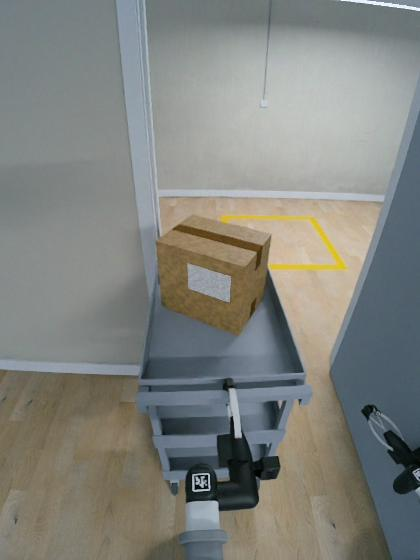

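Scene clock: 1257.60 s.
earlier move: r2 contact_stop
r1.base_odometry: x=-1.939 y=+1.559 heading=+0.133
r1.turned_by_wheels: +0.000
r1.turned_by_imu: +0.000
r1.base_tilt: forward=-1.5 right=+1.2
r1.lidar_m: 0.25 0.72 0.56 0.62 3.35 4.54 3.66 2.15 1.88 1.90 1.41 0.25
r1.base_status: not commanded
r1.joint_positions: lift_m=+0.300 arm_m=+0.250 wrist_yaw_rad=+0.001 wrist_pitch_rad=+0.002 wrist_roll_rad=+0.000 gripper_m=+0.001
r1.joint_status: not commanded
r1.measured_speeds: all 0
r1.motor_effort: lift_m=+20(20) arm_m=-7(7) wheel_0=+7(8) wheel_1=+0(1) wheel_2=+8(8)
r1.servo_current: wrist_yaw_rad=39(72) wrist_pitch_rad=46(52) wrist_roll_rad=59(65) gripper_m=46(59)
r1.contact_limits: strafe_m 0.6
r1.hand_pose: x=+0.7097 y=-0.0871 z=+0.4775 quat_wxyz=(+1.000, +0.000, +0.001, +0.001) (m; r1's base frame)
r1.wrist_depth_mm: 512 597 - - - 466 - / 382 - - - - 366 - / 991 - - - - 373 159 / - - - - - 379 - / - - - - - 382 181 / 394 1983 194 203 1661 379 180 / 375 139 179 183 155 244 -
r2.base_odometry: x=-1.325 y=-3.059 heading=-2.151
r2.turned_by_wheels: -0.080
r2.turned_by_imu: -0.082
r2.base_tilt: forward=-0.7 right=+0.0
r2.lidar_m: 0.48 0.50 1.50 2.10 2.18 2.88 - 3.96 0.59 0.55 0.66 0.57
r2.base_status: translate_m contact_stop (by the wheels' count: +0.631 of +0.700); strafe_m contact_stop (by the wheels' count: -0.056 of -0.050)
r2.joint_positions: lift_m=+0.688 arm_m=+0.128 wrist_yaw_rad=-0.001 wrist_pitch_rad=+0.008 wrist_roll_rad=+1.569 gripper_m=-0.024
r2.joint_status: not commanded
r2.measured_speeds: all 0
r2.on_its_own: the wheels are slack since a contact_stop
r2.motor_effort: lift_m=+21(21) arm_m=+4(5) wheel_0=+0(13) wheel_1=+0(8) wheel_2=+0(27)
r2.servo_current: wrist_yaw_rad=46(150) wrist_pitch_rad=52(59) wrist_roll_rad=52(65) gripper_m=65(98)
r2.contact_limits: arm_m 0.2; translate_m 0.3
r2.hand_pose: x=+0.5871 y=-0.0879 z=+0.8637 quat_wxyz=(+0.708, +0.706, +0.002, -0.003) (m; r2's base frame)
r2.wrist_depth_mm: - - - 262 267 294 294 / - - - 252 259 1618 1160 / - - - 188 249 1661 - / - - 554 181 242 - - / - 477 469 177 235 831 - / - - 188 171 179 - - / - 544 525 - 224 - -
wait: 1.87 of 5 s (r2 has come to rest)
pictures: none

not run: a stop that you did not command came earlier in this reply.

Emit:
move --blocking false --cameras '["r2_head_camera", "r2_wrist_camera", "r1_head_camera"]'

Scene clock: 1259.23 s.
r1.base_odometry: x=-1.939 y=+1.559 heading=+0.133
r1.turned_by_wheels: +0.000
r1.turned_by_imu: +0.000
r1.base_tilt: forward=-1.6 right=+1.3
r1.lidar_m: 0.25 0.73 0.55 0.61 3.39 4.55 3.66 2.15 1.89 1.91 1.41 0.25
r1.base_status: not commanded
r1.joint_positions: lift_m=+0.300 arm_m=+0.250 wrist_yaw_rad=+0.001 wrist_pitch_rad=+0.002 wrist_roll_rad=+0.000 gripper_m=+0.001
r1.joint_status: not commanded
r1.measured_speeds: all 0
r1.motor_effort: lift_m=+20(20) arm_m=-7(7) wheel_0=+7(8) wheel_1=+0(1) wheel_2=+8(8)
r1.servo_current: wrist_yaw_rad=39(72) wrist_pitch_rad=46(52) wrist_roll_rad=52(65) gripper_m=46(59)
r1.contact_limits: strafe_m 0.6
r1.hand_pose: x=+0.7097 y=-0.0871 z=+0.4775 quat_wxyz=(+1.000, +0.000, +0.001, +0.001) (m; r1's base frame)
r1.wrist_depth_mm: 512 603 - - - 466 - / 379 - - - - 366 - / 976 - - - - 375 160 / - - - - - 382 - / - - - - - 384 182 / 394 1921 193 204 1708 379 180 / 379 139 179 183 156 243 -
r2.base_odometry: x=-1.325 y=-3.059 heading=-2.151
r2.turned_by_wheels: +0.000
r2.turned_by_imu: +0.000
r2.base_tilt: forward=-0.7 right=+0.1
r2.lidar_m: 0.47 0.50 1.51 2.09 2.15 2.89 - 3.99 0.57 0.56 0.63 0.58
r2.base_status: translate_m contact_stop (by the wheels' count: +0.631 of +0.700); strafe_m contact_stop (by the wheels' count: -0.056 of -0.050)
r2.joint_positions: lift_m=+0.688 arm_m=+0.128 wrist_yaw_rad=-0.001 wrist_pitch_rad=+0.008 wrist_roll_rad=+1.569 gripper_m=-0.024
r2.joint_status: not commanded
r2.measured_speeds: all 0
r2.on_its_own: the wheels are slack since a contact_stop
r2.motor_effort: lift_m=+21(21) arm_m=+3(5) wheel_0=+1(13) wheel_1=+0(8) wheel_2=+0(27)
r2.servo_current: wrist_yaw_rad=52(150) wrist_pitch_rad=52(59) wrist_roll_rad=46(65) gripper_m=72(98)
r2.contact_limits: arm_m 0.2; translate_m 0.3
r2.hand_pose: x=+0.5871 y=-0.0879 z=+0.8637 quat_wxyz=(+0.708, +0.706, +0.002, -0.003) (m; r2's base frame)
r2.wrist_depth_mm: - - - 260 267 293 293 / - - - 254 257 1618 1160 / - - - 188 250 1661 - / - - 559 181 241 - - / - 477 469 177 235 820 - / - - 187 171 179 - - / - 535 525 - 224 - -
pictures: r1_head_camera, r2_head_camera, r2_wrist_camera
Images, in order (width x height): r1_head_camera 420x560, r2_head_camera 420x560, r2_wrist_camera 616x392.

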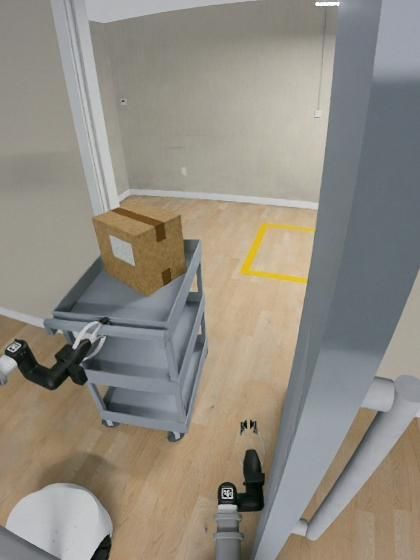

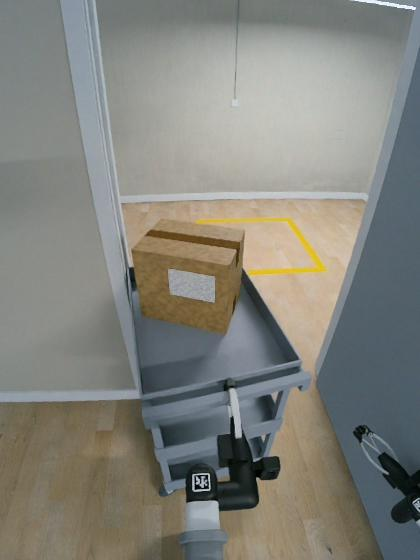

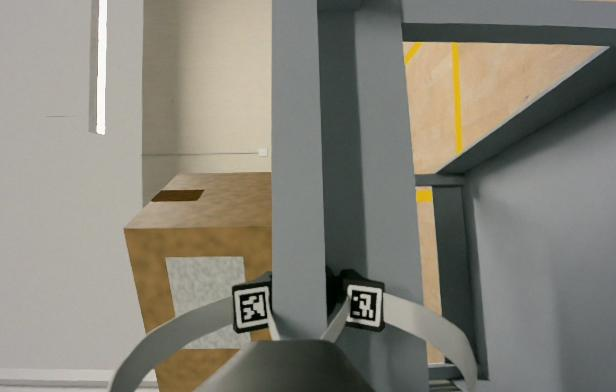

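Emit:
move --blocking false --r2 '{"base": {"translate_m": -0.35, "strafe_m": -0.18}, "pace": "slow"}'

Emit:
wait --seconds 6

Emit:
move --blocking false --r2 '{"base": {"rotate_rad": 0.09}, "pace": "default"}'

Emit:
wait --seconds 1.5

Emit:
wait --seconds 0.7 --cameras '["r2_head_camera", "r2_wrist_camera", "r1_head_camera"]'

Scene clock: 1285.60 s.
move: r2 moving
r1: as last shown
r1.base_tilt: forward=-1.6 right=+1.2
r1.lidar_m: 0.25 0.71 0.52 0.60 3.37 4.57 3.67 2.18 1.89 1.91 1.38 0.25
r1.motor_effort: lift_m=+20(20) arm_m=-7(7) wheel_0=+8(8) wheel_1=+0(0) wheel_2=+8(8)
r1.servo_current: wrist_yaw_rad=52(65) wrist_pitch_rad=39(52) wrist_roll_rad=65(65) gripper_m=52(52)
r1.contact_limits: strafe_m 0.6
r1.wrist_depth_mm: 549 603 - - - 466 - / 379 - - - - 364 - / 991 - - - - 375 160 / - - - - - 382 - / - - - - - 382 181 / 960 1921 193 204 1708 379 181 / - 139 179 183 156 242 -
r2.base_odometry: x=-1.324 y=-3.045 heading=-2.150
r2.turned_by_wheels: +0.001
r2.turned_by_imu: +0.001
r2.base_tilt: forward=-0.6 right=+0.1
r2.lidar_m: 0.47 0.52 1.52 2.11 2.17 2.88 - 3.93 0.59 0.54 0.64 0.56
r2.base_status: translate_m moving; strafe_m moving
r2.joint_positions: lift_m=+0.688 arm_m=+0.128 wrist_yaw_rad=+0.003 wrist_pitch_rad=+0.008 wrist_roll_rad=+1.569 gripper_m=-0.024
r2.joint_status: not commanded
r2.measured_speeds: translate_m=-0.049 strafe_m=-0.026 rotate_rad=+0.001 lift_m=+0.000 arm_m=+0.000 wrist_yaw_rad=+0.000 wrist_pitch_rad=+0.000 wrist_roll_rad=+0.000
r2.motor_effort: lift_m=+21(21) arm_m=+4(4) wheel_0=-2(4) wheel_1=-6(9) wheel_2=+14(15)
r2.servo_current: wrist_yaw_rad=46(52) wrist_pitch_rad=52(52) wrist_roll_rad=46(59) gripper_m=65(78)
r2.contact_limits: arm_m 0.2
r2.hand_pose: x=+0.5875 y=-0.0865 z=+0.8637 quat_wxyz=(+0.708, +0.706, +0.004, -0.002) (m; r2's base frame)
r2.wrist_depth_mm: - - - 259 265 279 293 / - - - 252 257 1661 1182 / - - - 188 249 1661 - / - - 549 181 242 - - / - 480 469 177 236 831 - / - - 188 172 180 - - / - 544 535 - 224 - -
pictures: none

Scene clock: 1290.20 s.
earlier move: r2 done
r1.base_odometry: x=-1.939 y=+1.559 heading=+0.133
r1.turned_by_wheels: +0.000
r1.turned_by_imu: +0.000
r1.base_tilt: forward=-1.6 right=+1.3
r1.lidar_m: 0.25 0.44 0.41 0.41 0.48 4.56 3.66 2.16 1.87 1.88 1.40 0.26
r1.base_status: not commanded
r1.joint_positions: lift_m=+0.300 arm_m=+0.250 wrist_yaw_rad=+0.001 wrist_pitch_rad=+0.002 wrist_roll_rad=+0.000 gripper_m=+0.001
r1.joint_status: not commanded
r1.measured_speeds: all 0
r1.motor_effort: lift_m=+20(20) arm_m=-7(7) wheel_0=+7(8) wheel_1=+0(1) wheel_2=+8(8)
r1.servo_current: wrist_yaw_rad=46(72) wrist_pitch_rad=33(52) wrist_roll_rad=46(65) gripper_m=46(52)
r1.contact_limits: strafe_m 0.6
r1.hand_pose: x=+0.7097 y=-0.0871 z=+0.4775 quat_wxyz=(+1.000, +0.000, +0.001, +0.001) (m; r1's base frame)
r1.wrist_depth_mm: 539 569 - - - 469 - / 1042 - - - - 368 - / 1008 - - - - 375 160 / - - - - - 379 - / - 585 - - - 379 181 / 1008 1464 208 204 1661 379 180 / 1060 1078 187 182 156 243 -
r2.base_odometry: x=-1.284 y=-2.668 heading=-2.151
r2.turned_by_wheels: -0.001
r2.turned_by_imu: +0.000
r2.base_tilt: forward=-0.7 right=+0.1
r2.lidar_m: 0.46 0.48 2.02 2.26 2.32 3.07 - 3.75 2.64 0.45 0.42 0.54
r2.base_status: done
r2.joint_positions: lift_m=+0.688 arm_m=+0.128 wrist_yaw_rad=+0.003 wrist_pitch_rad=+0.008 wrist_roll_rad=+1.569 gripper_m=-0.024
r2.joint_status: not commanded
r2.measured_speeds: all 0
r2.motor_effort: lift_m=+21(21) arm_m=+4(4) wheel_0=-4(9) wheel_1=-5(9) wheel_2=+6(16)
r2.servo_current: wrist_yaw_rad=46(65) wrist_pitch_rad=46(59) wrist_roll_rad=46(65) gripper_m=72(78)
r2.contact_limits: arm_m 0.2
r2.hand_pose: x=+0.5875 y=-0.0865 z=+0.8637 quat_wxyz=(+0.708, +0.706, +0.004, -0.002) (m; r2's base frame)
r2.wrist_depth_mm: - - - 220 293 298 298 / - - - 267 276 1537 1138 / - - - 198 262 1661 - / - - - 189 249 798 - / - - 462 180 238 820 - / - - 187 170 179 - - / - 500 492 - 221 - -
wait: 4.60 of 6 s (r2 has come to rest)
pictures: none

Scene clock: 1290.70 s.
move: r2 moving
r1: as last shown
r1.lidar_m: 0.25 0.44 0.45 0.41 0.46 4.56 3.67 2.17 1.88 1.91 1.41 0.25
r1.motor_effort: lift_m=+20(20) arm_m=-7(7) wheel_0=+8(8) wheel_1=+0(1) wheel_2=+8(8)
r1.servo_current: wrist_yaw_rad=65(65) wrist_pitch_rad=46(46) wrist_roll_rad=46(59) gripper_m=46(52)
r1.contact_limits: strafe_m 0.6
r1.wrist_depth_mm: 544 591 - - - 469 - / 1042 - - - - 362 - / 1025 - - - - 375 160 / - - - - - 382 - / - 609 - - - 382 182 / 1042 1464 1430 204 1661 379 180 / 1008 1078 187 183 155 243 -
r2.base_odometry: x=-1.284 y=-2.668 heading=-2.062
r2.turned_by_wheels: +0.089
r2.turned_by_imu: +0.087
r2.base_tilt: forward=-0.6 right=+0.1
r2.lidar_m: 0.47 0.49 2.19 2.26 2.39 3.34 - 3.40 2.55 0.42 0.40 0.55
r2.base_status: rotate_rad moving
r2.joint_positions: lift_m=+0.688 arm_m=+0.128 wrist_yaw_rad=+0.002 wrist_pitch_rad=+0.008 wrist_roll_rad=+1.569 gripper_m=-0.024
r2.joint_status: not commanded
r2.measured_speeds: translate_m=+0.000 strafe_m=+0.001 rotate_rad=+0.006 lift_m=+0.000 arm_m=+0.000 wrist_yaw_rad=+0.104 wrist_pitch_rad=+0.000 wrist_roll_rad=+0.000
r2.motor_effort: lift_m=+21(21) arm_m=+4(4) wheel_0=-6(17) wheel_1=-4(10) wheel_2=-5(15)
r2.servo_current: wrist_yaw_rad=52(85) wrist_pitch_rad=52(59) wrist_roll_rad=46(59) gripper_m=72(72)
r2.contact_limits: arm_m 0.2
r2.hand_pose: x=+0.5874 y=-0.0869 z=+0.8637 quat_wxyz=(+0.708, +0.706, +0.003, -0.002) (m; r2's base frame)
r2.wrist_depth_mm: - - - 193 257 1336 1098 / - - - 248 251 1618 530 / - - - 184 245 809 - / - - 508 180 240 - - / - 488 480 176 235 831 - / - - 188 171 180 - - / - 144 544 - 227 - -
pictures: none

Scene clock: 1291.03 s.
earlier move: r2 done
r1.base_odometry: x=-1.939 y=+1.559 heading=+0.133
r1.turned_by_wheels: +0.000
r1.turned_by_imu: +0.000
r1.base_tilt: forward=-1.6 right=+1.2
r1.lidar_m: 0.25 0.46 0.44 0.41 0.48 4.56 3.66 2.17 1.89 1.89 1.40 0.26
r1.base_status: not commanded
r1.joint_positions: lift_m=+0.300 arm_m=+0.250 wrist_yaw_rad=+0.001 wrist_pitch_rad=+0.002 wrist_roll_rad=+0.000 gripper_m=+0.001
r1.joint_status: not commanded
r1.measured_speeds: all 0
r1.motor_effort: lift_m=+20(20) arm_m=-7(7) wheel_0=+7(8) wheel_1=+0(1) wheel_2=+8(8)
r1.servo_current: wrist_yaw_rad=65(65) wrist_pitch_rad=39(46) wrist_roll_rad=59(59) gripper_m=46(52)
r1.contact_limits: strafe_m 0.6
r1.hand_pose: x=+0.7097 y=-0.0871 z=+0.4775 quat_wxyz=(+1.000, +0.000, +0.001, +0.001) (m; r1's base frame)
r1.wrist_depth_mm: 554 591 - - - 469 - / 1042 - - - - 364 - / 1008 - - - - 375 159 / - - - - - 379 - / - 603 - - - 382 181 / 1042 1464 1464 202 1708 377 180 / 1025 1098 188 183 155 244 -
r2.base_odometry: x=-1.284 y=-2.668 heading=-2.062
r2.turned_by_wheels: +0.000
r2.turned_by_imu: +0.000
r2.base_tilt: forward=-0.7 right=+0.1
r2.lidar_m: 0.50 0.56 2.17 2.24 2.40 3.37 - 3.40 2.57 0.42 0.43 0.57
r2.base_status: done
r2.joint_positions: lift_m=+0.688 arm_m=+0.128 wrist_yaw_rad=+0.004 wrist_pitch_rad=+0.008 wrist_roll_rad=+1.569 gripper_m=-0.024
r2.joint_status: not commanded
r2.measured_speeds: all 0
r2.motor_effort: lift_m=+21(21) arm_m=+5(5) wheel_0=+0(17) wheel_1=-4(10) wheel_2=+0(15)
r2.servo_current: wrist_yaw_rad=46(85) wrist_pitch_rad=46(59) wrist_roll_rad=46(59) gripper_m=72(72)
r2.contact_limits: arm_m 0.2
r2.hand_pose: x=+0.5876 y=-0.0862 z=+0.8637 quat_wxyz=(+0.708, +0.706, +0.004, -0.001) (m; r2's base frame)
r2.wrist_depth_mm: - - - 193 258 1336 1098 / - - - 249 251 1661 521 / - - - 184 245 798 - / - - 508 180 239 - - / - 488 477 175 235 831 - / - - 187 171 180 - - / - 137 544 - 225 - -
wait: 0.33 of 1.5 s (r2 has come to rest)
pictures: none

Scene clock: 1291.73 s.
r1.base_odometry: x=-1.939 y=+1.559 heading=+0.133
r1.turned_by_wheels: +0.000
r1.turned_by_imu: +0.000
r1.base_tilt: forward=-1.6 right=+1.3
r1.lidar_m: 0.25 0.46 0.43 0.41 0.50 4.55 3.66 2.13 1.89 1.89 1.41 0.25
r1.base_status: not commanded
r1.joint_positions: lift_m=+0.300 arm_m=+0.250 wrist_yaw_rad=+0.001 wrist_pitch_rad=+0.002 wrist_roll_rad=+0.000 gripper_m=+0.001
r1.joint_status: not commanded
r1.measured_speeds: all 0
r1.motor_effort: lift_m=+20(20) arm_m=-7(7) wheel_0=+7(8) wheel_1=+0(1) wheel_2=+8(8)
r1.servo_current: wrist_yaw_rad=65(65) wrist_pitch_rad=39(46) wrist_roll_rad=52(59) gripper_m=46(52)
r1.contact_limits: strafe_m 0.6
r1.hand_pose: x=+0.7097 y=-0.0871 z=+0.4775 quat_wxyz=(+1.000, +0.000, +0.001, +0.001) (m; r1's base frame)
r1.wrist_depth_mm: 549 585 - - - 469 - / 1025 - - - - 366 - / 1025 - - - - 375 159 / - - - - - 379 - / - 609 - - - 382 182 / 1025 1499 1464 203 1708 379 180 / 1008 1098 188 183 156 243 -
r2.base_odometry: x=-1.284 y=-2.668 heading=-2.062
r2.turned_by_wheels: +0.000
r2.turned_by_imu: +0.000
r2.base_tilt: forward=-0.7 right=+0.0
r2.lidar_m: 0.50 0.53 2.19 2.26 2.39 3.35 - 3.38 2.55 0.44 0.42 0.58
r2.base_status: done
r2.joint_positions: lift_m=+0.688 arm_m=+0.128 wrist_yaw_rad=+0.004 wrist_pitch_rad=+0.008 wrist_roll_rad=+1.569 gripper_m=-0.024
r2.joint_status: not commanded
r2.measured_speeds: all 0
r2.motor_effort: lift_m=+21(21) arm_m=+4(5) wheel_0=+0(17) wheel_1=-4(10) wheel_2=+0(15)
r2.servo_current: wrist_yaw_rad=52(85) wrist_pitch_rad=46(59) wrist_roll_rad=39(59) gripper_m=72(72)
r2.contact_limits: arm_m 0.2
r2.hand_pose: x=+0.5876 y=-0.0862 z=+0.8637 quat_wxyz=(+0.708, +0.706, +0.004, -0.001) (m; r2's base frame)
r2.wrist_depth_mm: - - - 193 257 1336 1098 / - - - 248 250 1661 530 / - - - 184 245 798 - / - - 504 180 239 - - / - 488 477 176 235 831 - / - - 187 172 180 - - / - 137 549 - 227 - -
wait: 0.70 s; at rest by 0.27 s
pictures: r1_head_camera, r2_head_camera, r2_wrist_camera
Images, in order (width x height): r1_head_camera 420x560, r2_head_camera 420x560, r2_wrist_camera 616x392.

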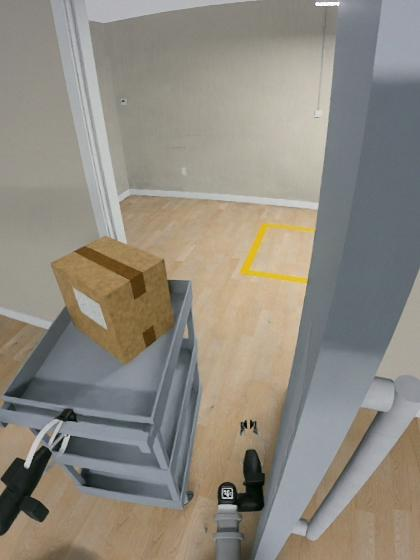

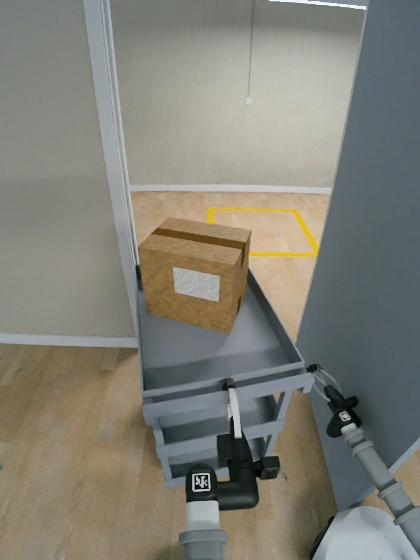

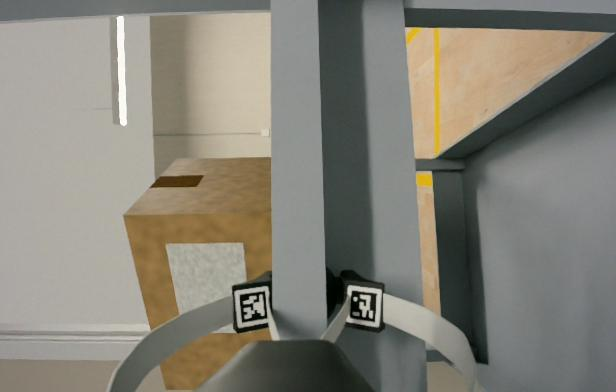

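Emit:
move --blocking false --r2 '{"base": {"strafe_m": 0.12}, "pace": "max"}'

Emit:
wait --seconds 1.5

Emit:
wait --seconds 0.5 --cameras '["r2_head_camera", "r1_head_camera"]'

Scene clock: 1305.83 s.
move: r2 moving
r1: as last shown
r1.base_tilt: forward=-1.6 right=+1.2
r1.lidar_m: 0.25 0.47 0.48 0.46 0.55 4.54 3.67 2.18 1.87 1.90 1.40 0.25
r1.motor_effort: lift_m=+20(20) arm_m=-7(7) wheel_0=+8(8) wheel_1=+0(1) wheel_2=+8(8)
r1.servo_current: wrist_yaw_rad=46(59) wrist_pitch_rad=39(52) wrist_roll_rad=39(65) gripper_m=46(52)
r1.contact_limits: strafe_m 0.6
r1.wrist_depth_mm: 554 569 - - - 466 - / 1060 - - - - 364 - / 1025 - - - - 373 160 / - - - - - 382 - / - - - - - 384 181 / 1008 1464 1537 203 1661 382 180 / 1008 1098 187 183 155 244 -
r2.base_odometry: x=-1.236 y=-2.694 heading=-2.062
r2.turned_by_wheels: -0.001
r2.turned_by_imu: -0.001
r2.base_tilt: forward=-0.7 right=+0.1
r2.lidar_m: 0.49 1.56 2.21 2.21 2.33 3.26 - 3.53 2.62 0.50 0.48 0.56
r2.base_status: strafe_m moving
r2.joint_positions: lift_m=+0.688 arm_m=+0.128 wrist_yaw_rad=-0.007 wrist_pitch_rad=+0.008 wrist_roll_rad=+1.569 gripper_m=-0.024
r2.joint_status: not commanded
r2.measured_speeds: translate_m=+0.000 strafe_m=+0.214 rotate_rad=-0.002 lift_m=+0.000 arm_m=+0.000 wrist_yaw_rad=-0.003 wrist_pitch_rad=+0.000 wrist_roll_rad=+0.000
r2.motor_effort: lift_m=+21(21) arm_m=+5(5) wheel_0=-19(20) wheel_1=+11(13) wheel_2=-1(2)
r2.servo_current: wrist_yaw_rad=52(59) wrist_pitch_rad=46(52) wrist_roll_rad=52(59) gripper_m=72(72)
r2.contact_limits: arm_m 0.2
r2.hand_pose: x=+0.5866 y=-0.0896 z=+0.8637 quat_wxyz=(+0.708, +0.706, +0.000, -0.005) (m; r2's base frame)
r2.wrist_depth_mm: - - - 191 256 1537 1138 / - - - 186 250 1661 521 / - - - 182 244 798 - / - - 484 179 237 831 - / - - 480 175 233 820 - / - - 187 171 179 - - / - 137 549 - 224 - -
pictures: none

Scene clock: 1306.67 s.
earlier move: r2 done
r1.base_odometry: x=-1.939 y=+1.559 heading=+0.133
r1.turned_by_wheels: +0.000
r1.turned_by_imu: +0.000
r1.base_tilt: forward=-1.5 right=+1.3
r1.lidar_m: 0.26 0.52 0.57 0.54 0.66 4.56 3.65 2.15 1.89 1.90 1.39 0.25
r1.base_status: not commanded
r1.joint_positions: lift_m=+0.300 arm_m=+0.250 wrist_yaw_rad=+0.001 wrist_pitch_rad=+0.002 wrist_roll_rad=+0.000 gripper_m=+0.001
r1.joint_status: not commanded
r1.measured_speeds: all 0
r1.motor_effort: lift_m=+20(20) arm_m=-7(7) wheel_0=+7(8) wheel_1=+0(1) wheel_2=+8(8)
r1.servo_current: wrist_yaw_rad=52(59) wrist_pitch_rad=39(52) wrist_roll_rad=52(65) gripper_m=46(52)
r1.contact_limits: strafe_m 0.6
r1.hand_pose: x=+0.7097 y=-0.0871 z=+0.4775 quat_wxyz=(+1.000, +0.000, +0.001, +0.001) (m; r1's base frame)
r1.wrist_depth_mm: 549 564 - - - 466 - / 1042 - - - - 366 - / 1025 - - - - 373 159 / - - - - - 382 - / - 1098 - - - 382 181 / 1025 1430 1499 203 1708 382 180 / 1008 1098 187 183 155 243 -
r2.base_odometry: x=-1.178 y=-2.724 heading=-2.062
r2.turned_by_wheels: +0.000
r2.turned_by_imu: +0.000
r2.base_tilt: forward=-0.7 right=+0.0
r2.lidar_m: 0.53 1.55 2.19 2.14 2.24 3.21 - 3.55 2.68 0.51 0.54 0.54
r2.base_status: done
r2.joint_positions: lift_m=+0.688 arm_m=+0.128 wrist_yaw_rad=+0.001 wrist_pitch_rad=+0.008 wrist_roll_rad=+1.569 gripper_m=-0.024
r2.joint_status: not commanded
r2.measured_speeds: all 0
r2.motor_effort: lift_m=+21(21) arm_m=+4(5) wheel_0=-1(20) wheel_1=-1(13) wheel_2=-2(3)
r2.servo_current: wrist_yaw_rad=46(59) wrist_pitch_rad=52(59) wrist_roll_rad=46(59) gripper_m=65(72)
r2.contact_limits: arm_m 0.2
r2.hand_pose: x=+0.5874 y=-0.0871 z=+0.8637 quat_wxyz=(+0.708, +0.706, +0.003, -0.002) (m; r2's base frame)
r2.wrist_depth_mm: - - - 168 229 1618 1182 / - - - 169 229 1499 - / - - 535 169 229 842 - / - 477 462 169 230 842 - / - - 504 170 230 842 - / - 564 186 171 179 - - / - 136 - - 233 - -
wait: 0.83 of 1.5 s (r2 has come to rest)
pictures: none

Scene clock: 1307.17 s.
r1.base_odometry: x=-1.939 y=+1.559 heading=+0.133
r1.turned_by_wheels: +0.000
r1.turned_by_imu: +0.000
r1.base_tilt: forward=-1.6 right=+1.2
r1.lidar_m: 0.25 0.51 0.56 0.55 0.65 4.56 3.68 2.12 1.89 1.91 1.43 0.25
r1.base_status: not commanded
r1.joint_positions: lift_m=+0.300 arm_m=+0.250 wrist_yaw_rad=+0.001 wrist_pitch_rad=+0.002 wrist_roll_rad=+0.000 gripper_m=+0.001
r1.joint_status: not commanded
r1.measured_speeds: all 0
r1.motor_effort: lift_m=+20(20) arm_m=-7(7) wheel_0=+8(8) wheel_1=+0(1) wheel_2=+8(8)
r1.servo_current: wrist_yaw_rad=39(59) wrist_pitch_rad=39(52) wrist_roll_rad=39(65) gripper_m=46(52)
r1.contact_limits: strafe_m 0.6
r1.hand_pose: x=+0.7097 y=-0.0871 z=+0.4775 quat_wxyz=(+1.000, +0.000, +0.001, +0.001) (m; r1's base frame)
r1.wrist_depth_mm: 549 559 - - - 469 - / 1042 - - - - 364 - / 1025 - - - - 375 159 / - - - - - 379 - / - 1098 - - - 382 182 / 1042 1499 1499 204 1618 377 180 / 1008 1098 187 182 156 244 -
r2.base_odometry: x=-1.178 y=-2.724 heading=-2.062
r2.turned_by_wheels: +0.000
r2.turned_by_imu: +0.000
r2.base_tilt: forward=-0.7 right=+0.1
r2.lidar_m: 0.51 1.54 2.21 2.15 2.27 3.20 - 3.57 2.67 0.55 0.53 0.56
r2.base_status: done
r2.joint_positions: lift_m=+0.688 arm_m=+0.128 wrist_yaw_rad=+0.001 wrist_pitch_rad=+0.008 wrist_roll_rad=+1.569 gripper_m=-0.024
r2.joint_status: not commanded
r2.measured_speeds: all 0
r2.motor_effort: lift_m=+21(21) arm_m=+4(5) wheel_0=-1(20) wheel_1=+0(13) wheel_2=-2(3)
r2.servo_current: wrist_yaw_rad=46(59) wrist_pitch_rad=46(59) wrist_roll_rad=46(59) gripper_m=72(72)
r2.contact_limits: arm_m 0.2
r2.hand_pose: x=+0.5874 y=-0.0871 z=+0.8637 quat_wxyz=(+0.708, +0.706, +0.003, -0.002) (m; r2's base frame)
r2.wrist_depth_mm: - - - 168 229 1661 1182 / - - - 169 228 1537 - / - - 539 169 229 831 - / - 477 455 170 230 842 - / - - 508 170 231 842 - / - 564 186 171 179 - - / - 136 - - 233 - -
wait: 0.50 s; at rest by 0.27 s
pictures: r1_head_camera, r2_head_camera
Images, in order (width x height): r1_head_camera 420x560, r2_head_camera 420x560.

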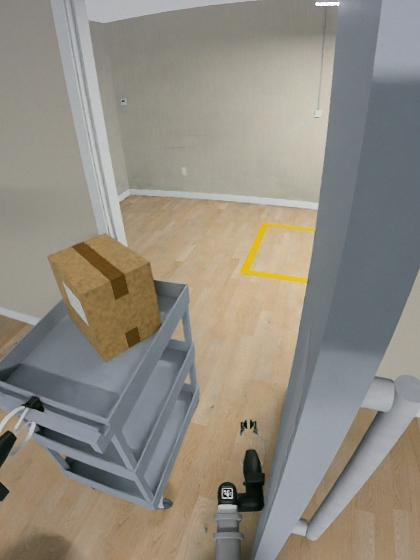

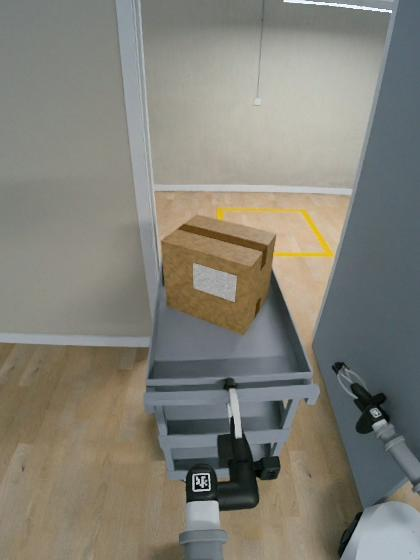

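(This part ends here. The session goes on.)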